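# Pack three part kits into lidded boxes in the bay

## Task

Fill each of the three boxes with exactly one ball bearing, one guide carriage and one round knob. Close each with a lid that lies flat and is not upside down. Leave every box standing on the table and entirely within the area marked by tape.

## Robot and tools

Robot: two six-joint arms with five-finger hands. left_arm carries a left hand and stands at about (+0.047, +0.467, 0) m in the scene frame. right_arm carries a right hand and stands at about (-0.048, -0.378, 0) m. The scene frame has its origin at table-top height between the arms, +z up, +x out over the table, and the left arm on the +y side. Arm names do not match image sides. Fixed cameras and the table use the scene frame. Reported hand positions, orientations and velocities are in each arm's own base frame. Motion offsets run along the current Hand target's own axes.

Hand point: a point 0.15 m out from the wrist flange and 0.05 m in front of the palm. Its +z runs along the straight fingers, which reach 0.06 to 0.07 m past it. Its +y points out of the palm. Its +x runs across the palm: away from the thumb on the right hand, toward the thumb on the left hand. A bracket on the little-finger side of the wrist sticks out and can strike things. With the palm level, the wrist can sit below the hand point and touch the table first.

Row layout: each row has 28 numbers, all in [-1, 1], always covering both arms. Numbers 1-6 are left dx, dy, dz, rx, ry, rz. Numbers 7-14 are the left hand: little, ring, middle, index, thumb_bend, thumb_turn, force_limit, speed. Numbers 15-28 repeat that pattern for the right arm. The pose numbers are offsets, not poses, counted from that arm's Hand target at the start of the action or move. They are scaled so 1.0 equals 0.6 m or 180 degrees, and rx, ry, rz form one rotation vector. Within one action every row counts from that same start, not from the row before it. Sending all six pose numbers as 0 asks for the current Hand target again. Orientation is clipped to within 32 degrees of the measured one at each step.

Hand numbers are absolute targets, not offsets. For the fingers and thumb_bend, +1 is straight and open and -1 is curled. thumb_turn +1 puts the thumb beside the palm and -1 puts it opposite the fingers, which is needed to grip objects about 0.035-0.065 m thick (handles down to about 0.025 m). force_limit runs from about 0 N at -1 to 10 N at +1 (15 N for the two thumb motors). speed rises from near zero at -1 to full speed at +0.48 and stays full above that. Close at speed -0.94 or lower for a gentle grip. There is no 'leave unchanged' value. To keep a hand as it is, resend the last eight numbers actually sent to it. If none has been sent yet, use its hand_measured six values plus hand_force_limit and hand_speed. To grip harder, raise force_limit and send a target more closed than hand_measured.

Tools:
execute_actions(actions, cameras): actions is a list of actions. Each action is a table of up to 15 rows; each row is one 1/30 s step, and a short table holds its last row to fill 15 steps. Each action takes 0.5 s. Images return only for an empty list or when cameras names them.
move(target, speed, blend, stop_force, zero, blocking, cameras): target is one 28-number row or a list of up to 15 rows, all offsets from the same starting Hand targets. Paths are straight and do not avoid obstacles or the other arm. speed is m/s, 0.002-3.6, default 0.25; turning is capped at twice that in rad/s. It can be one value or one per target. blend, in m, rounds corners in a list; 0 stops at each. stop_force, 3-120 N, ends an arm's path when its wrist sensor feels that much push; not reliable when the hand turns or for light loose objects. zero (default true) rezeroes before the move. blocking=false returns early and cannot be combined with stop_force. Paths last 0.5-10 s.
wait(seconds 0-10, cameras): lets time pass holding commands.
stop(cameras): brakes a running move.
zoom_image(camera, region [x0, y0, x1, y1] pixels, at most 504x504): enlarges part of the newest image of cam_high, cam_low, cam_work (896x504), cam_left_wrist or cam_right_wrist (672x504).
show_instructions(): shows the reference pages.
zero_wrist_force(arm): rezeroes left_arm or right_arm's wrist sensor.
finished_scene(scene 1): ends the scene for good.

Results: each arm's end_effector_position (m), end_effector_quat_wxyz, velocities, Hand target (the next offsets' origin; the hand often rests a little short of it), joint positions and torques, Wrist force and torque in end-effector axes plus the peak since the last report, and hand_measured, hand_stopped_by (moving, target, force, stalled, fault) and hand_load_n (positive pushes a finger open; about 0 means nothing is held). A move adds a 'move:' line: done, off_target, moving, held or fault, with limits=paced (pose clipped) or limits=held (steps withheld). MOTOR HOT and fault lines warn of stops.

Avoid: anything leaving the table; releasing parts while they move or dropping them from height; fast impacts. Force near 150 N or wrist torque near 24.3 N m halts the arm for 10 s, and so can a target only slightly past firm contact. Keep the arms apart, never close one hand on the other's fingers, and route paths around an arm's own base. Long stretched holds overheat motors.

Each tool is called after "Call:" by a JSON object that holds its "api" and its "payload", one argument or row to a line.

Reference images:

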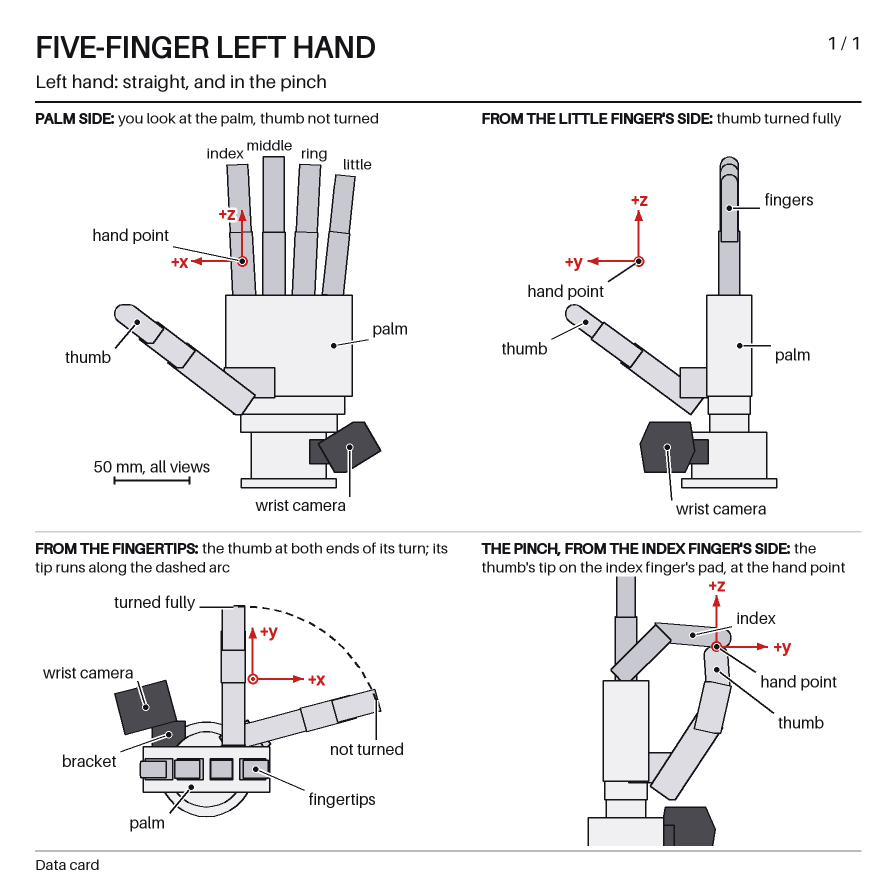

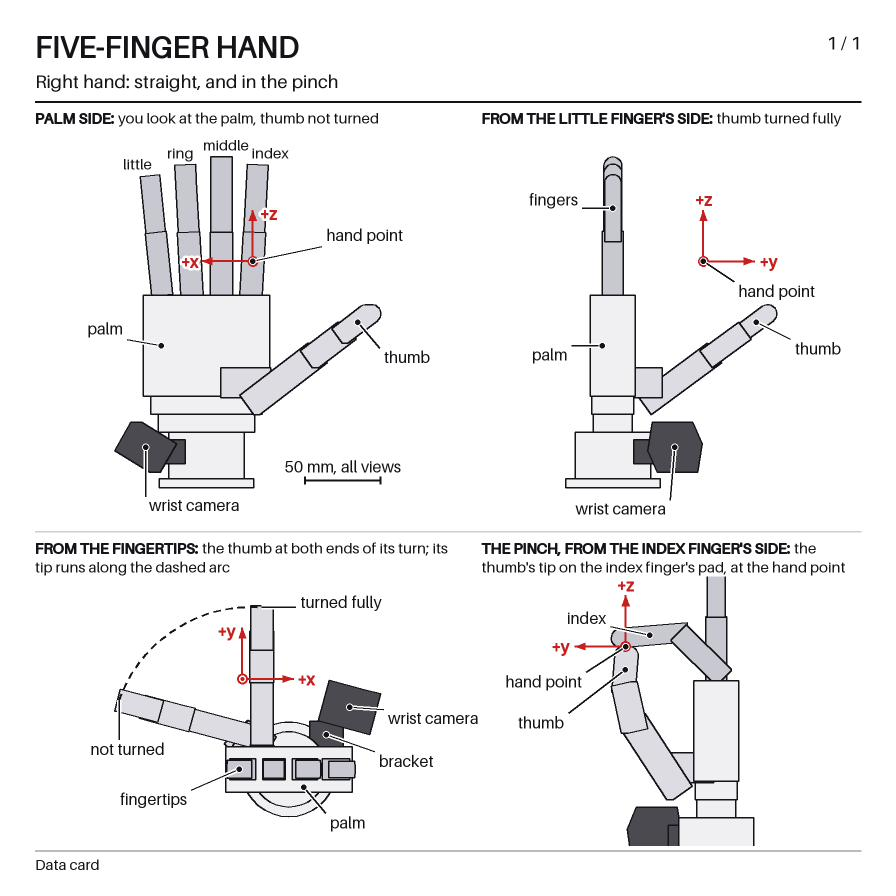

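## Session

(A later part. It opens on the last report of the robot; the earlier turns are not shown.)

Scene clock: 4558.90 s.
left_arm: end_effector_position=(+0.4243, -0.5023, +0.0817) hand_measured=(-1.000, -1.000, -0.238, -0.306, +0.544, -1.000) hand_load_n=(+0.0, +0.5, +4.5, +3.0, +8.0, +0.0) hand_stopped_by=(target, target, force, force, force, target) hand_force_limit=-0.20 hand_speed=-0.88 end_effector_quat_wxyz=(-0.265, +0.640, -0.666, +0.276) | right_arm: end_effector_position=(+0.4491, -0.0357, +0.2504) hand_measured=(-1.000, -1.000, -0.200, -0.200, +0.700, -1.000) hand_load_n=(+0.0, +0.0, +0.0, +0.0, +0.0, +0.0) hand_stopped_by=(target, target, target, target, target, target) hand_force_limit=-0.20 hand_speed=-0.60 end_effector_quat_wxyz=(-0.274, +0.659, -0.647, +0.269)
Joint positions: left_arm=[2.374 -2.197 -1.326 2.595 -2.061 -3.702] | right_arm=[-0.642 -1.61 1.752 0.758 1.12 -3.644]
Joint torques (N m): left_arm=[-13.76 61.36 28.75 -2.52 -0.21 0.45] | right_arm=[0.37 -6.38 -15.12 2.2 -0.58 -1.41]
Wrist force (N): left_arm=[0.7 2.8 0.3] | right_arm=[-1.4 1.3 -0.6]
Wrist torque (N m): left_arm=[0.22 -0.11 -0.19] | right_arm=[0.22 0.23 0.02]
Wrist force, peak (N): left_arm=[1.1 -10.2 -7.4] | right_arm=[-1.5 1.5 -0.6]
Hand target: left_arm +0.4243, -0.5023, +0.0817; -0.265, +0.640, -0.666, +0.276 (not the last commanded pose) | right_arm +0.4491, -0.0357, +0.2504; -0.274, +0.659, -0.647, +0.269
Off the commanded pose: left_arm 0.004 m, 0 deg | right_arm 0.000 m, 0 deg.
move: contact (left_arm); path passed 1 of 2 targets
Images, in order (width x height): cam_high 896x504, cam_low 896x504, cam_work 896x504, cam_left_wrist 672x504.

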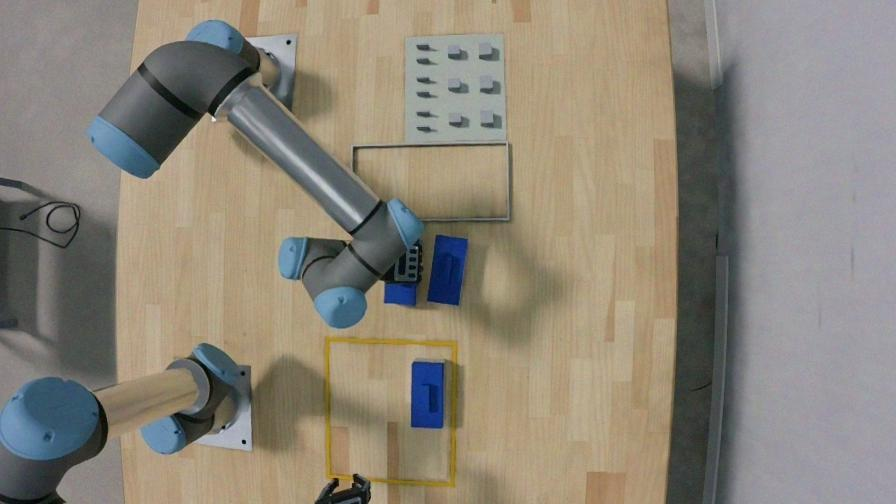

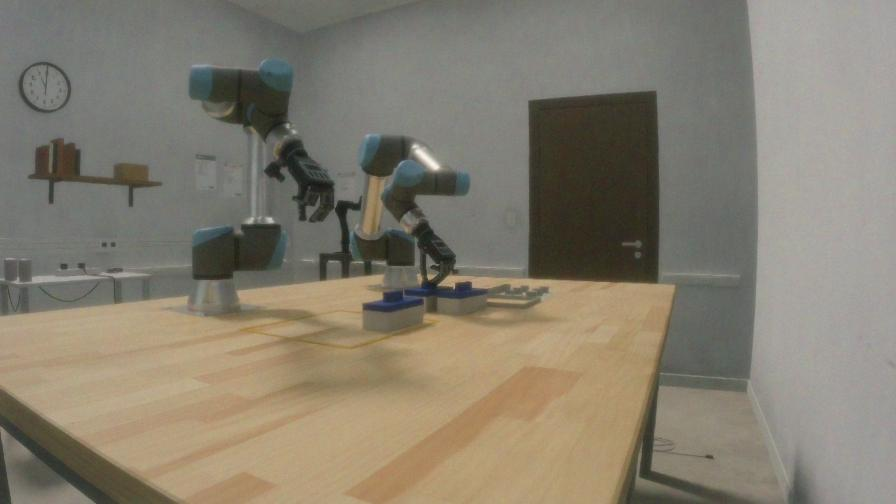

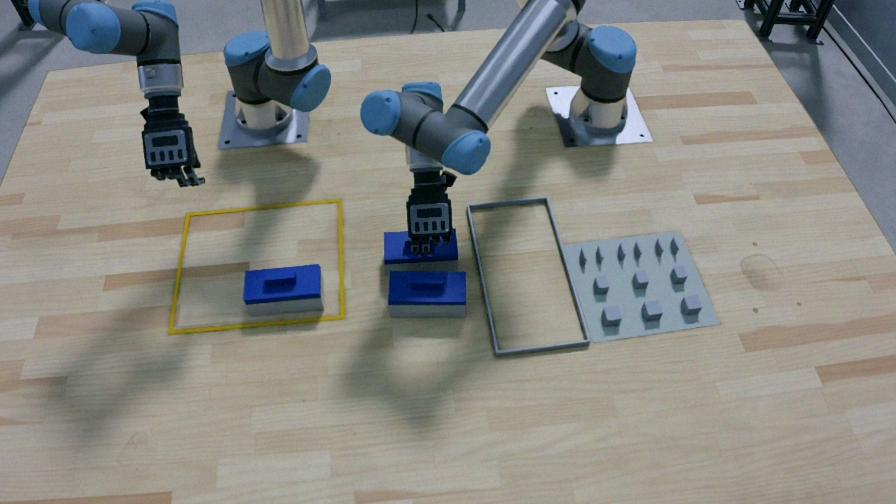

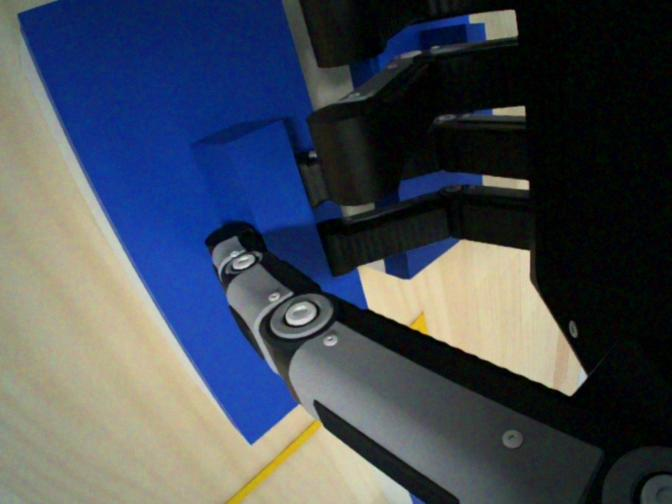

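Call:
{"api": "move", "payload": {
  "target": [
    [0,0,0,0,0,0,-1,-1,-0.2,-0.2,0.7,-1,-0.2,-0.6,0,0,0,0,0,0,-1,-1,-0.2,-0.2,0.7,-1,-0.2,-0.6],
    [0,-0.1414,-0.1414,0,0,0,-1,-1,-0.2,-0.2,0.7,-1,-0.2,-0.6,0,0,0,0,0,0,-1,-1,-0.2,-0.2,0.7,-1,-0.2,-0.6],
    [-0.7849,-0.1469,-0.2498,0,0,0,-1,-1,-0.2,-0.2,0.7,-1,-0.2,-0.6,0,0,0,0,0,0,-1,-1,-0.2,-0.2,0.7,-1,-0.2,-0.6],
    [-0.7849,-0.1469,-0.2498,0,0,0,-1,-1,-0.2,-0.2,0.7,-1,-0.2,-0.6,-0.6953,-0.0275,0.1462,0,0.0124,0.0124,-1,-1,-0.14,-0.14,0.6,-1,0,0]
  ],
  "speed": [0.05,0.2,0.5,0.4],
  "cameras": ["cam_high","cam_low","cam_work","cam_right_wrist"]
}}

Call:
{"api": "zoom_image", "payload": {
  "camera": "cam_high",
  "region": [370, 225, 470, 315]
}}

Call:
{"api": "zoom_image", "payload": {
  "camera": "cam_work",
  "region": [370, 210, 490, 330]
}}

Call:
{"api": "zoom_image", "payload": {
  "camera": "cam_low",
  "region": [390, 220, 490, 310]
}}

Scene clock: 4602.47 s.
left_arm: end_effector_position=(+0.3997, -0.0301, +0.2502) hand_measured=(-1.000, -1.000, -0.200, -0.200, +0.700, -1.000) hand_load_n=(+0.0, +0.0, +0.0, +0.0, +0.0, +0.0) hand_stopped_by=(target, target, target, target, target, target) hand_force_limit=-0.20 hand_speed=-0.60 end_effector_quat_wxyz=(-0.265, +0.640, -0.666, +0.276) | right_arm: end_effector_position=(+0.5148, +0.3828, +0.2002) hand_measured=(-1.000, -1.000, -0.140, -0.140, +0.600, -1.000) hand_load_n=(+0.0, +0.0, -0.5, +0.0, +0.0, +0.0) hand_stopped_by=(target, target, target, target, target, target) hand_force_limit=0.00 hand_speed=0.00 end_effector_quat_wxyz=(-0.266, +0.641, -0.665, +0.276)
Joint positions: left_arm=[3.688 -1.377 -1.883 2.384 -1.168 -2.702] | right_arm=[0.496 -1.106 1.253 0.71 1.938 -2.748]
Joint torques (N m): left_arm=[12.74 -1.94 8.29 -2.94 2.07 1.51] | right_arm=[6.33 -25.48 -28.56 3.37 1.93 2.23]
Wrist force (N): left_arm=[0.4 2.8 0.2] | right_arm=[-1.1 1.5 -0.6]
Wrist torque (N m): left_arm=[0.24 -0.03 -0.20] | right_arm=[0.24 0.20 -0.04]
Wrist force, peak (N): left_arm=[0.7 3.2 0.7] | right_arm=[-2.6 1.5 -0.6]
Hand target: left_arm +0.3997, -0.0301, +0.2502; -0.265, +0.640, -0.666, +0.276 | right_arm +0.5148, +0.3828, +0.2002; -0.266, +0.641, -0.665, +0.276
Off the commanded pose: left_arm 0.000 m, 0 deg | right_arm 0.000 m, 0 deg.
move: done
Images, in order (width x height): cam_high 896x504, cam_low 896x504, cam_work 896x504, cam_right_wrist 672x504.

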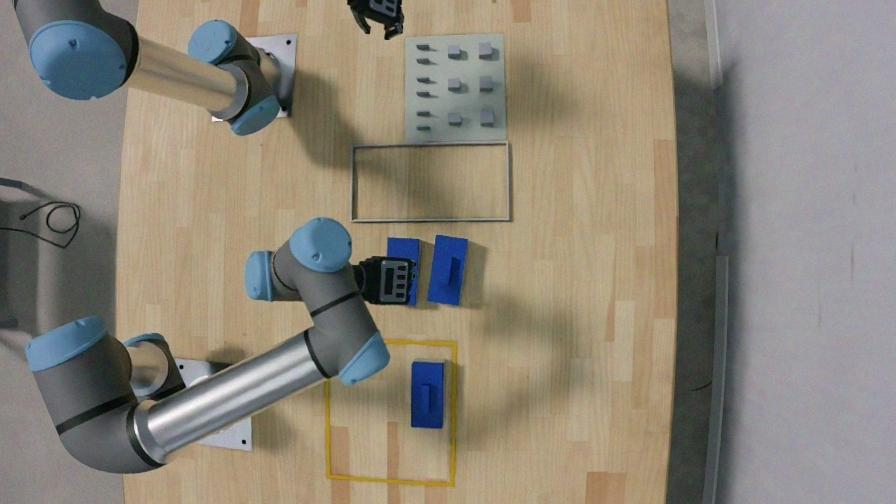

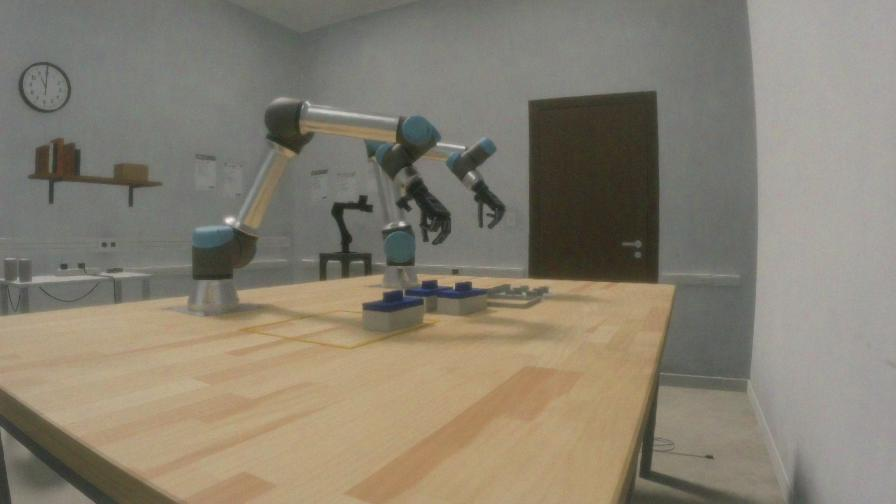

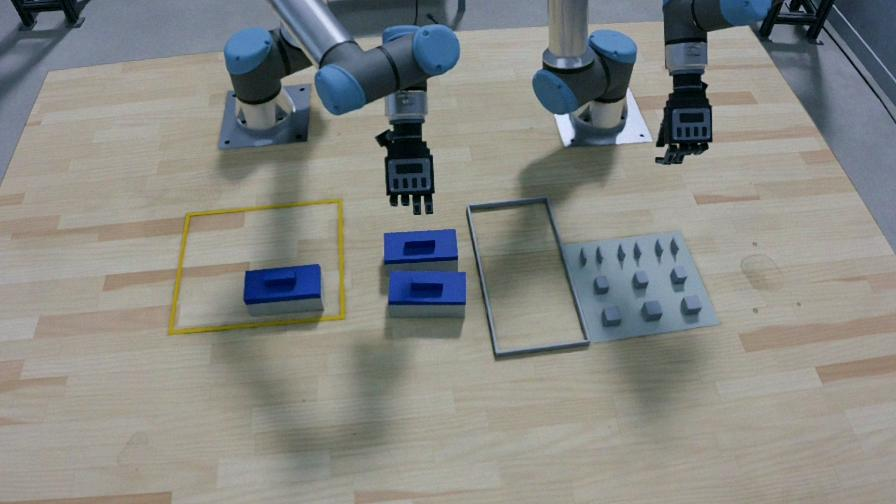

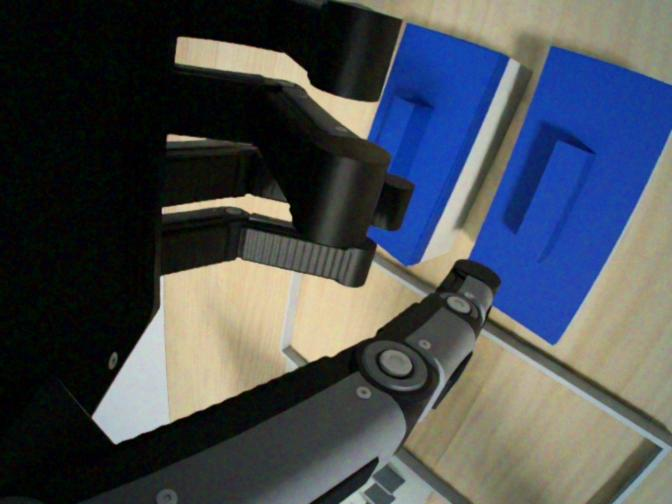

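Scaled by 5.040 from the camera's 896x504 image, which has a finer 1280x720 frame.

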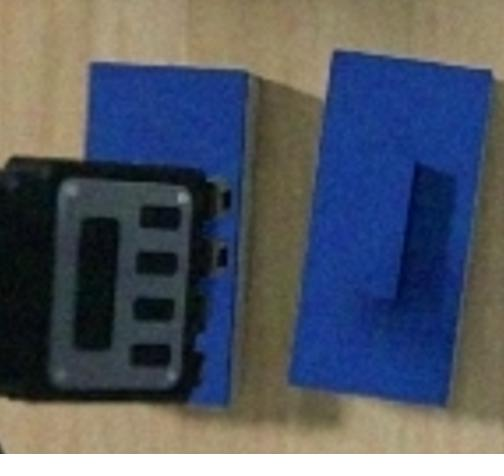

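Scaled by 4.200 from the camera's 896x504 image, which has a finer 1280x720 frame.

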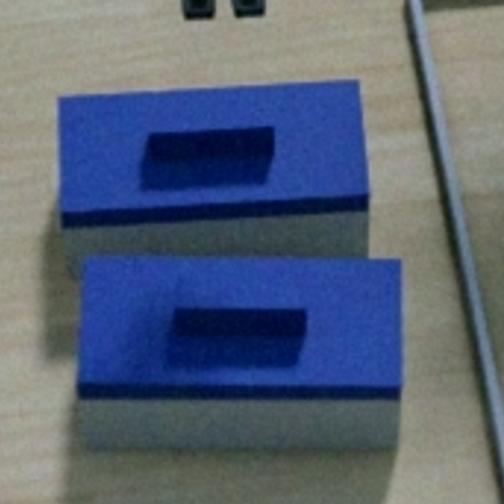

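Scaled by 5.040 from the camera's 896x504 image, which has a finer 1280x720 frame.

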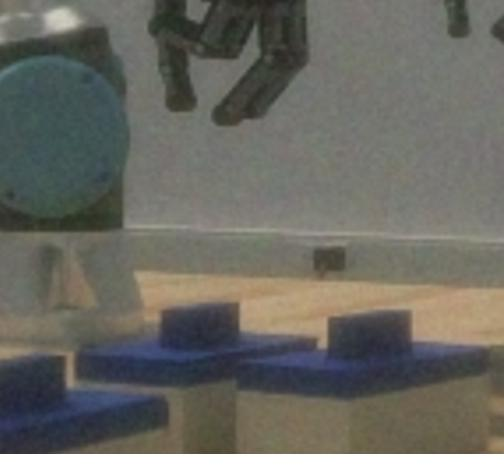

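Call:
{"api": "move", "payload": {
  "target": [0,0,0,0,0,0,-1,-1,-0.2,-0.2,0.7,-1,-0.2,-0.6,0.0072,0.1027,0.1052,0,0,0,-1,-1,-0.14,-0.14,0.6,-1,0,0],
  "speed": 0.15,
  "stop_force": 5,
  "cameras": ["cam_low","cam_work","cam_right_wrist"]
}}

Call:
{"api": "zoom_image", "payload": {
  "camera": "cam_work",
  "region": [370, 210, 490, 330]
}}

Call:
{"api": "zoom_image", "payload": {
  "camera": "cam_low",
  "region": [390, 230, 470, 310]
}}

Scene clock: 4652.23 s.
left_arm: end_effector_position=(+0.3997, -0.0301, +0.2502) hand_measured=(-1.000, -1.000, -0.200, -0.200, +0.700, -1.000) hand_load_n=(+0.0, +0.0, +0.0, +0.0, +0.0, +0.0) hand_stopped_by=(target, target, target, target, target, target) hand_force_limit=-0.20 hand_speed=-0.60 end_effector_quat_wxyz=(-0.265, +0.640, -0.666, +0.276) | right_arm: end_effector_position=(+0.5159, +0.3785, +0.1120) hand_measured=(-1.000, -1.000, -0.140, -0.140, +0.600, -1.000) hand_load_n=(+0.0, +0.0, +0.0, +0.0, +0.0, +0.0) hand_stopped_by=(target, target, target, target, target, target) hand_force_limit=0.00 hand_speed=0.00 end_effector_quat_wxyz=(-0.266, +0.641, -0.665, +0.276)
Joint positions: left_arm=[3.688 -1.377 -1.883 2.384 -1.168 -2.702] | right_arm=[0.488 -1.058 1.413 0.5 1.933 -2.755]
Joint torques (N m): left_arm=[13.18 -2.25 8.43 -2.97 1.86 1.21] | right_arm=[-7.06 -26.27 -10.27 -1.5 -1.01 -2.07]
Wrist force (N): left_arm=[0.4 2.5 0.2] | right_arm=[-1.3 1.4 -0.5]
Wrist torque (N m): left_arm=[0.20 -0.03 -0.19] | right_arm=[0.22 0.23 0.02]
Wrist force, peak (N): left_arm=[0.3 2.9 0.3] | right_arm=[-1.2 1.9 -0.1]
Hand target: left_arm +0.3997, -0.0301, +0.2502; -0.265, +0.640, -0.666, +0.276 | right_arm +0.5159, +0.3785, +0.1120; -0.266, +0.641, -0.665, +0.276
Off the commanded pose: left_arm 0.000 m, 0 deg | right_arm 0.000 m, 0 deg.
move: done
Images, in order (width x height): cam_low 896x504, cam_work 896x504, cam_right_wrist 672x504.

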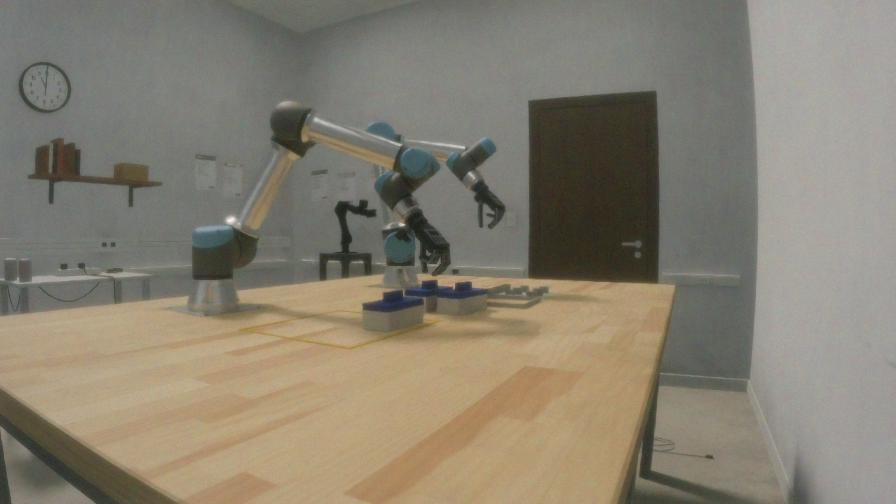

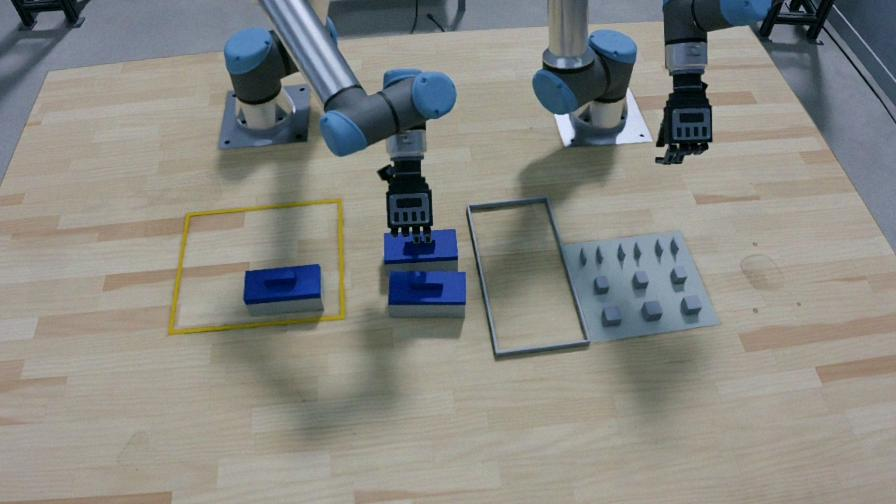

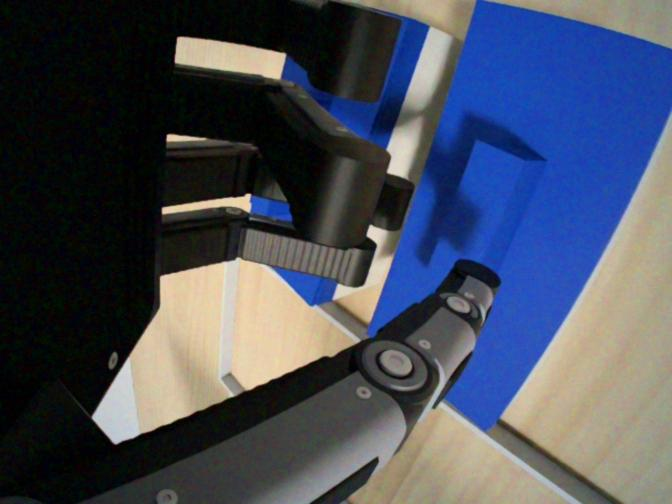

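Scaled by 4.200 from the camera's 896x504 image, which has a finer 1280x720 frame.

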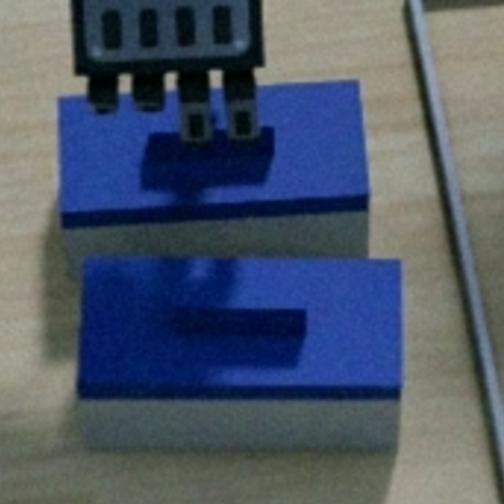

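Scaled by 6.300 from the camera's 896x504 image, which has a finer 1280x720 frame.

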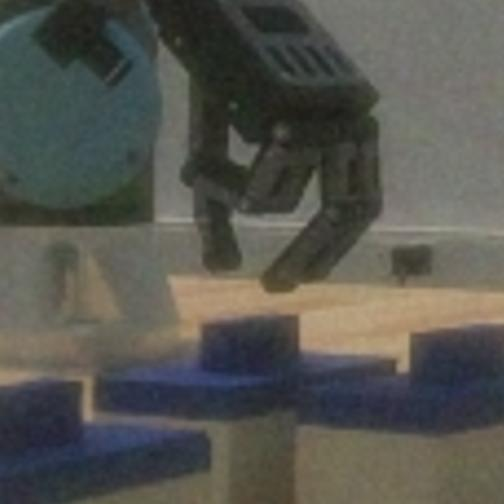

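Call:
{"api": "move", "payload": {
  "target": [0,0,0,0,0,0,-1,-1,-0.2,-0.2,0.7,-1,-0.2,-0.6,0.0025,0.036,0.0362,0,0,0,-1,-1,-0.14,-0.14,0.6,-1,0,0],
  "speed": 0.05,
  "stop_force": 3,
  "cameras": ["cam_low","cam_work","cam_right_wrist"]
}}

Call:
{"api": "zoom_image", "payload": {
  "camera": "cam_low",
  "region": [390, 230, 470, 310]
}}

Call:
{"api": "zoom_image", "payload": {
  "camera": "cam_right_wrist",
  "region": [272, 50, 612, 370]
}}

Scene clock: 4665.63 s.
left_arm: end_effector_position=(+0.3997, -0.0301, +0.2502) hand_measured=(-1.000, -1.000, -0.200, -0.200, +0.700, -1.000) hand_load_n=(+0.0, +0.0, +0.0, +0.0, +0.0, +0.0) hand_stopped_by=(target, target, target, target, target, target) hand_force_limit=-0.20 hand_speed=-0.60 end_effector_quat_wxyz=(-0.265, +0.640, -0.666, +0.276) | right_arm: end_effector_position=(+0.5160, +0.3770, +0.0814) hand_measured=(-1.000, -1.000, -0.140, -0.140, +0.600, -1.000) hand_load_n=(+0.0, +0.0, +0.0, +0.0, +0.0, +0.0) hand_stopped_by=(target, target, target, target, target, target) hand_force_limit=0.00 hand_speed=0.00 end_effector_quat_wxyz=(-0.266, +0.641, -0.665, +0.276)
Joint positions: left_arm=[3.688 -1.377 -1.883 2.384 -1.168 -2.702] | right_arm=[0.485 -1.033 1.457 0.43 1.931 -2.757]
Joint torques (N m): left_arm=[13.29 -2.06 9.67 -2.99 2.18 1.17] | right_arm=[-6.9 -27.34 -9.31 -1.67 -1.03 -2.01]
Wrist force (N): left_arm=[0.3 2.7 0.1] | right_arm=[-1.2 1.6 -0.6]
Wrist torque (N m): left_arm=[0.25 -0.03 -0.20] | right_arm=[0.24 0.20 0.04]
Wrist force, peak (N): left_arm=[0.4 3.0 0.3] | right_arm=[-1.4 1.7 -0.4]
Hand target: left_arm +0.3997, -0.0301, +0.2502; -0.265, +0.640, -0.666, +0.276 | right_arm +0.5160, +0.3770, +0.0814; -0.266, +0.641, -0.665, +0.276
Off the commanded pose: left_arm 0.000 m, 0 deg | right_arm 0.000 m, 0 deg.
move: done
Images, in order (width x height): cam_low 896x504, cam_work 896x504, cam_right_wrist 672x504.

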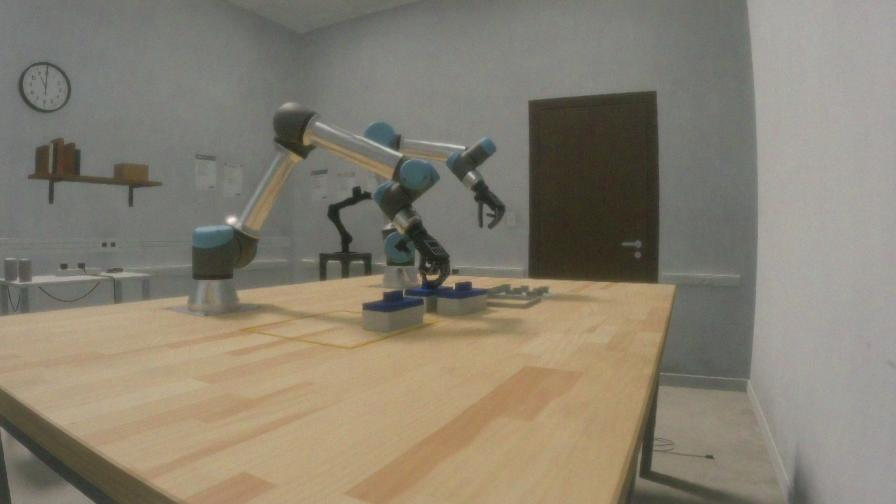

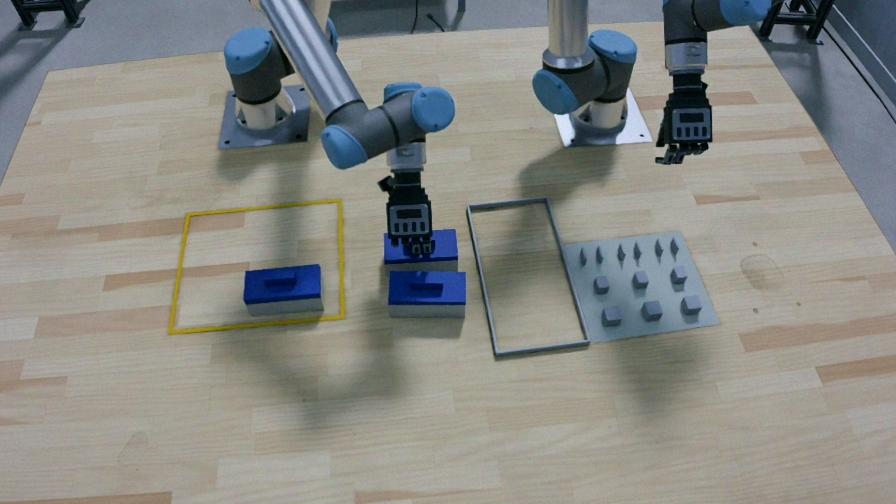

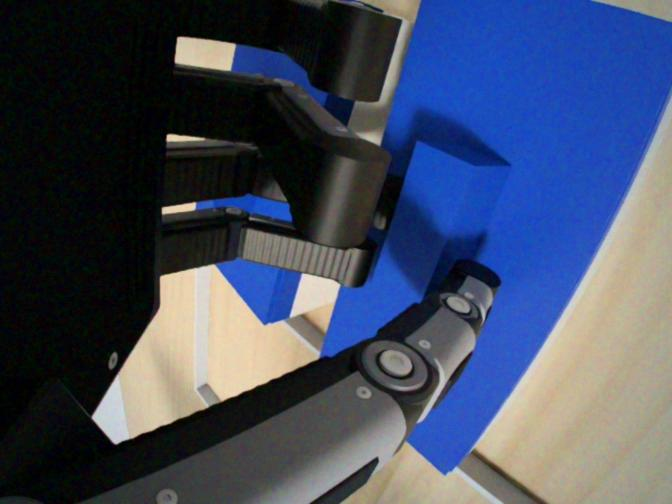

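Scaled by 6.300 from the camera's 896x504 image, which has a finer 1280x720 frame.

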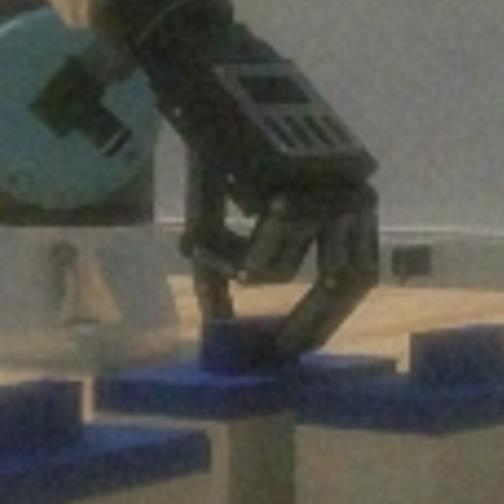

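Scaled by 1.482 from the camera's 672x504 image, which has a finer 960x720 frame.

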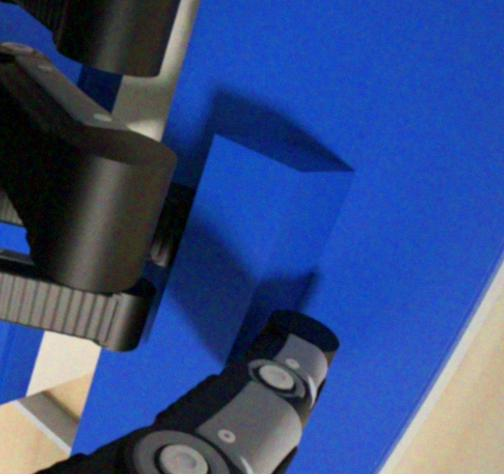

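Call:
{"api": "move", "payload": {
  "target": [0,0,0,0,0,0,-1,-1,-0.2,-0.2,0.7,-1,-0.2,-0.6,0,0,0,0,0,0,-1,-1,-0.6,-0.6,0.44,-1,-0.2,-0.88],
  "cameras": ["cam_low","cam_right_wrist"]
}}

Call:
{"api": "zoom_image", "payload": {
  "camera": "cam_right_wrist",
  "region": [272, 50, 612, 370]
}}

Scene clock: 4687.13 s.
left_arm: end_effector_position=(+0.3997, -0.0301, +0.2502) hand_measured=(-1.000, -1.000, -0.200, -0.200, +0.700, -1.000) hand_load_n=(+0.0, +0.0, +0.0, +0.0, +0.0, +0.0) hand_stopped_by=(target, target, target, target, target, target) hand_force_limit=-0.20 hand_speed=-0.60 end_effector_quat_wxyz=(-0.265, +0.640, -0.666, +0.276) | right_arm: end_effector_position=(+0.5160, +0.3770, +0.0814) hand_measured=(-1.000, -1.000, -0.238, -0.306, +0.548, -1.000) hand_load_n=(+0.0, +0.0, +6.0, +4.5, +7.0, +0.5) hand_stopped_by=(target, target, force, force, force, target) hand_force_limit=-0.20 hand_speed=-0.88 end_effector_quat_wxyz=(-0.266, +0.641, -0.665, +0.276)
Joint positions: left_arm=[3.688 -1.377 -1.883 2.384 -1.168 -2.702] | right_arm=[0.485 -1.033 1.457 0.43 1.931 -2.757]
Joint torques (N m): left_arm=[13.42 -2.91 9.62 -3.03 1.95 1.51] | right_arm=[-6.44 -27.78 -10.69 -1.42 -1.08 -1.94]
Wrist force (N): left_arm=[0.5 2.4 0.3] | right_arm=[-1.6 0.5 -1.4]
Wrist torque (N m): left_arm=[0.20 -0.06 -0.18] | right_arm=[0.11 0.25 0.02]
Wrist force, peak (N): left_arm=[0.6 2.8 0.5] | right_arm=[-1.5 1.8 -0.2]
Hand target: left_arm +0.3997, -0.0301, +0.2502; -0.265, +0.640, -0.666, +0.276 | right_arm +0.5160, +0.3770, +0.0814; -0.266, +0.641, -0.665, +0.276
Off the commanded pose: left_arm 0.000 m, 0 deg | right_arm 0.000 m, 0 deg.
move: done
Images, in order (width x height): cam_low 896x504, cam_right_wrist 672x504.

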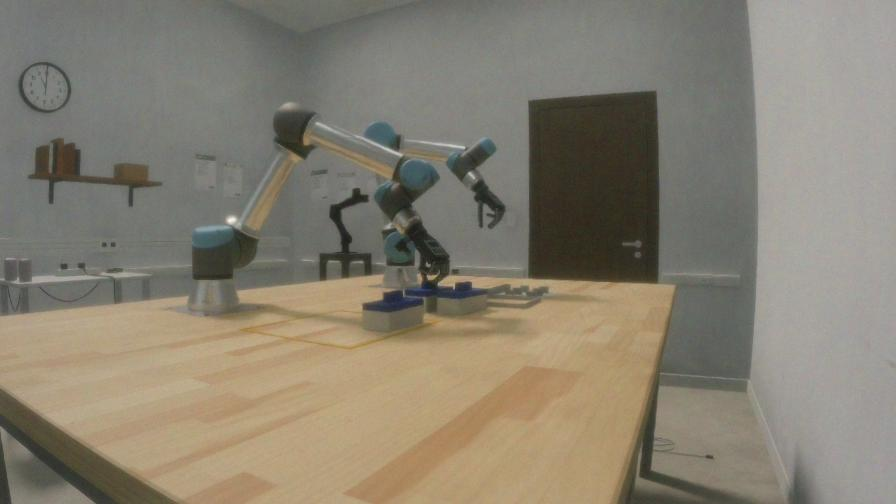

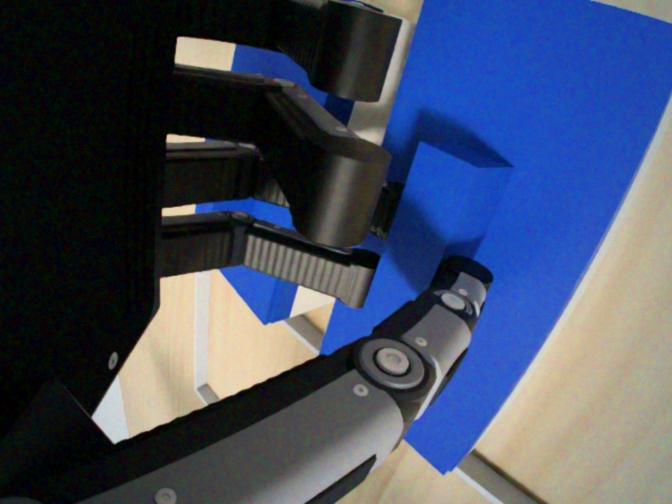

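Scaled by 1.482 from the camera's 672x504 image, which has a finer 960x720 frame.

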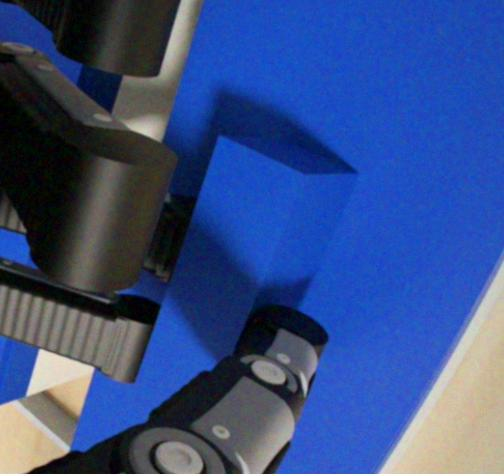

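Gripped. Drag.

Call:
{"api": "move", "payload": {
  "target": [
    [0,0,0,0,0,0,-1,-1,-0.2,-0.2,0.7,-1,-0.2,-0.6,0.2365,0.0699,-0.0699,0,0,0,-1,-1,-0.6,-0.6,0.44,-1,-0.2,-0.88],
    [0,0,0,0,0,0,-1,-1,-0.2,-0.2,0.7,-1,-0.2,-0.6,0.4732,0.1398,-0.1398,0,-0.012,-0.012,-1,-1,-0.6,-0.6,0.44,-1,-0.2,-0.88]
  ],
  "speed": [0.08,0.08],
  "blend": [0.02,0],
  "cameras": ["cam_high","cam_low","cam_work","cam_right_wrist"]
}}

Call:
{"api": "zoom_image", "payload": {
  "camera": "cam_high",
  "region": [310, 320, 480, 500]
}}

Call:
{"api": "zoom_image", "payload": {
  "camera": "cam_work",
  "region": [160, 180, 360, 350]
}}

Scene clock: 4703.63 s.
left_arm: end_effector_position=(+0.3997, -0.0301, +0.2502) hand_measured=(-1.000, -1.000, -0.200, -0.200, +0.700, -1.000) hand_load_n=(+0.0, +0.5, +0.0, +0.0, +0.0, +0.0) hand_stopped_by=(target, target, target, target, target, target) hand_force_limit=-0.20 hand_speed=-0.60 end_effector_quat_wxyz=(-0.265, +0.640, -0.666, +0.276) | right_arm: end_effector_position=(+0.3873, +0.0975, +0.0811) hand_measured=(-1.000, -1.000, -0.238, -0.306, +0.548, -1.000) hand_load_n=(+0.0, +0.5, +5.5, +4.0, +7.5, +1.0) hand_stopped_by=(target, target, force, force, force, target) hand_force_limit=-0.20 hand_speed=-0.88 end_effector_quat_wxyz=(-0.274, +0.659, -0.647, +0.269)
Joint positions: left_arm=[3.688 -1.377 -1.883 2.384 -1.168 -2.702] | right_arm=[-0.287 -1.642 2.228 0.22 1.357 -3.36]
Joint torques (N m): left_arm=[12.59 -2.74 8.26 -3.11 1.98 1.45] | right_arm=[-8.97 -24.58 -7.8 3.43 -1.6 -2.58]
Wrist force (N): left_arm=[0.6 2.5 0.3] | right_arm=[-2.5 1.0 -0.1]
Wrist torque (N m): left_arm=[0.20 -0.07 -0.18] | right_arm=[0.17 0.20 0.04]
Wrist force, peak (N): left_arm=[0.4 2.9 0.4] | right_arm=[-3.6 -3.3 -3.4]
Hand target: left_arm +0.3997, -0.0301, +0.2502; -0.265, +0.640, -0.666, +0.276 | right_arm +0.3873, +0.0975, +0.0811; -0.274, +0.659, -0.647, +0.269
Off the commanded pose: left_arm 0.000 m, 0 deg | right_arm 0.000 m, 0 deg.
move: done
Images, in order (width x height): cam_high 896x504, cam_low 896x504, cam_work 896x504, cam_right_wrist 672x504.

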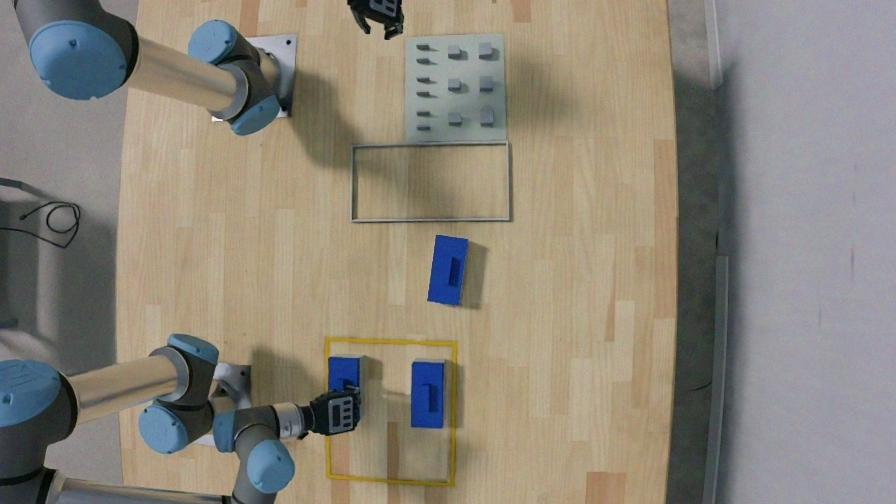

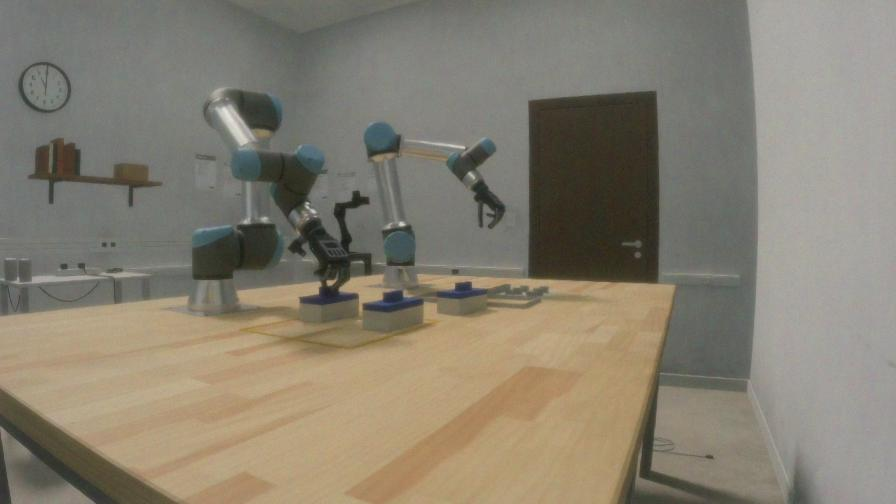

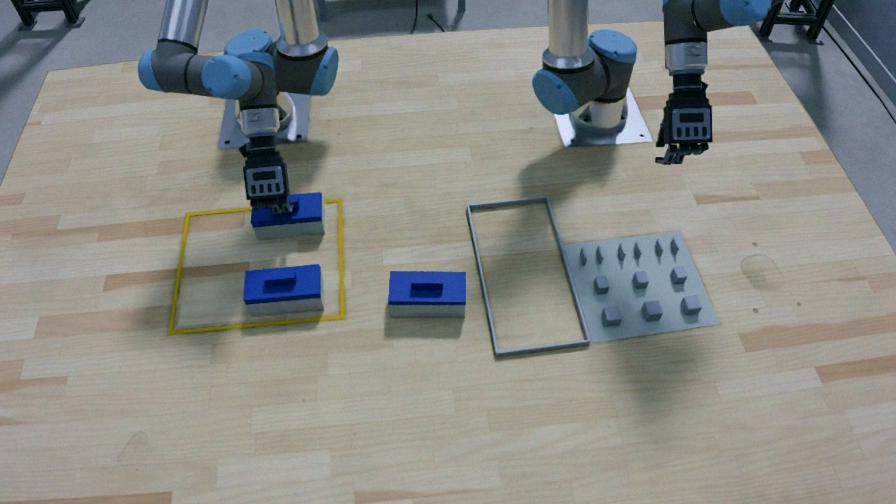

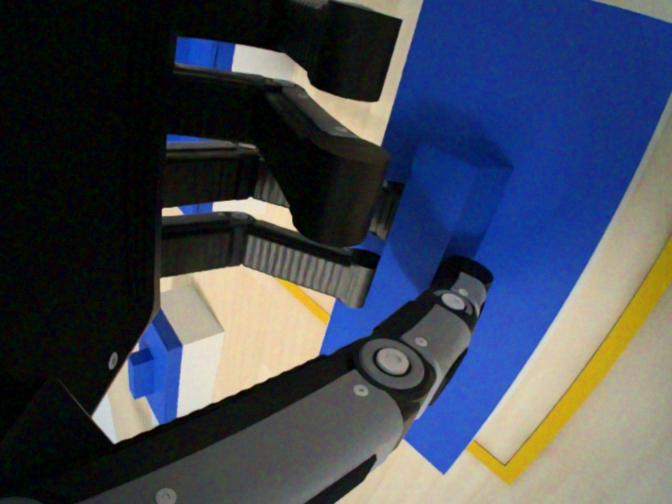

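Scaled by 2.800 from the camera's 896x504 image, which has a finer 1280x720 frame.

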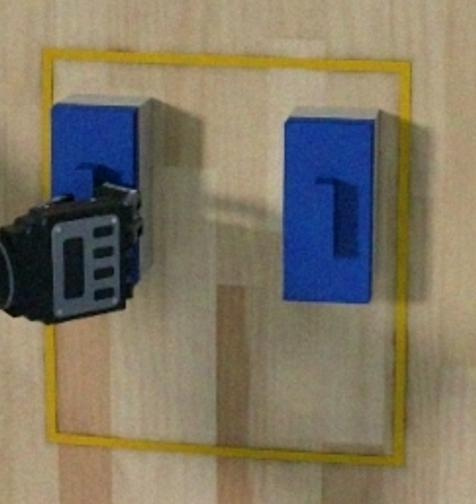

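Scaled by 2.520 from the camera's 896x504 image, which has a finer 1280x720 frame.

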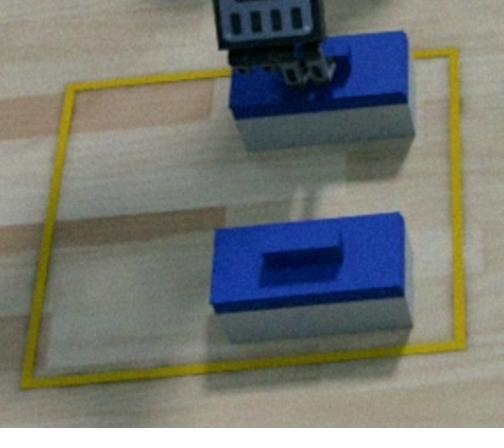

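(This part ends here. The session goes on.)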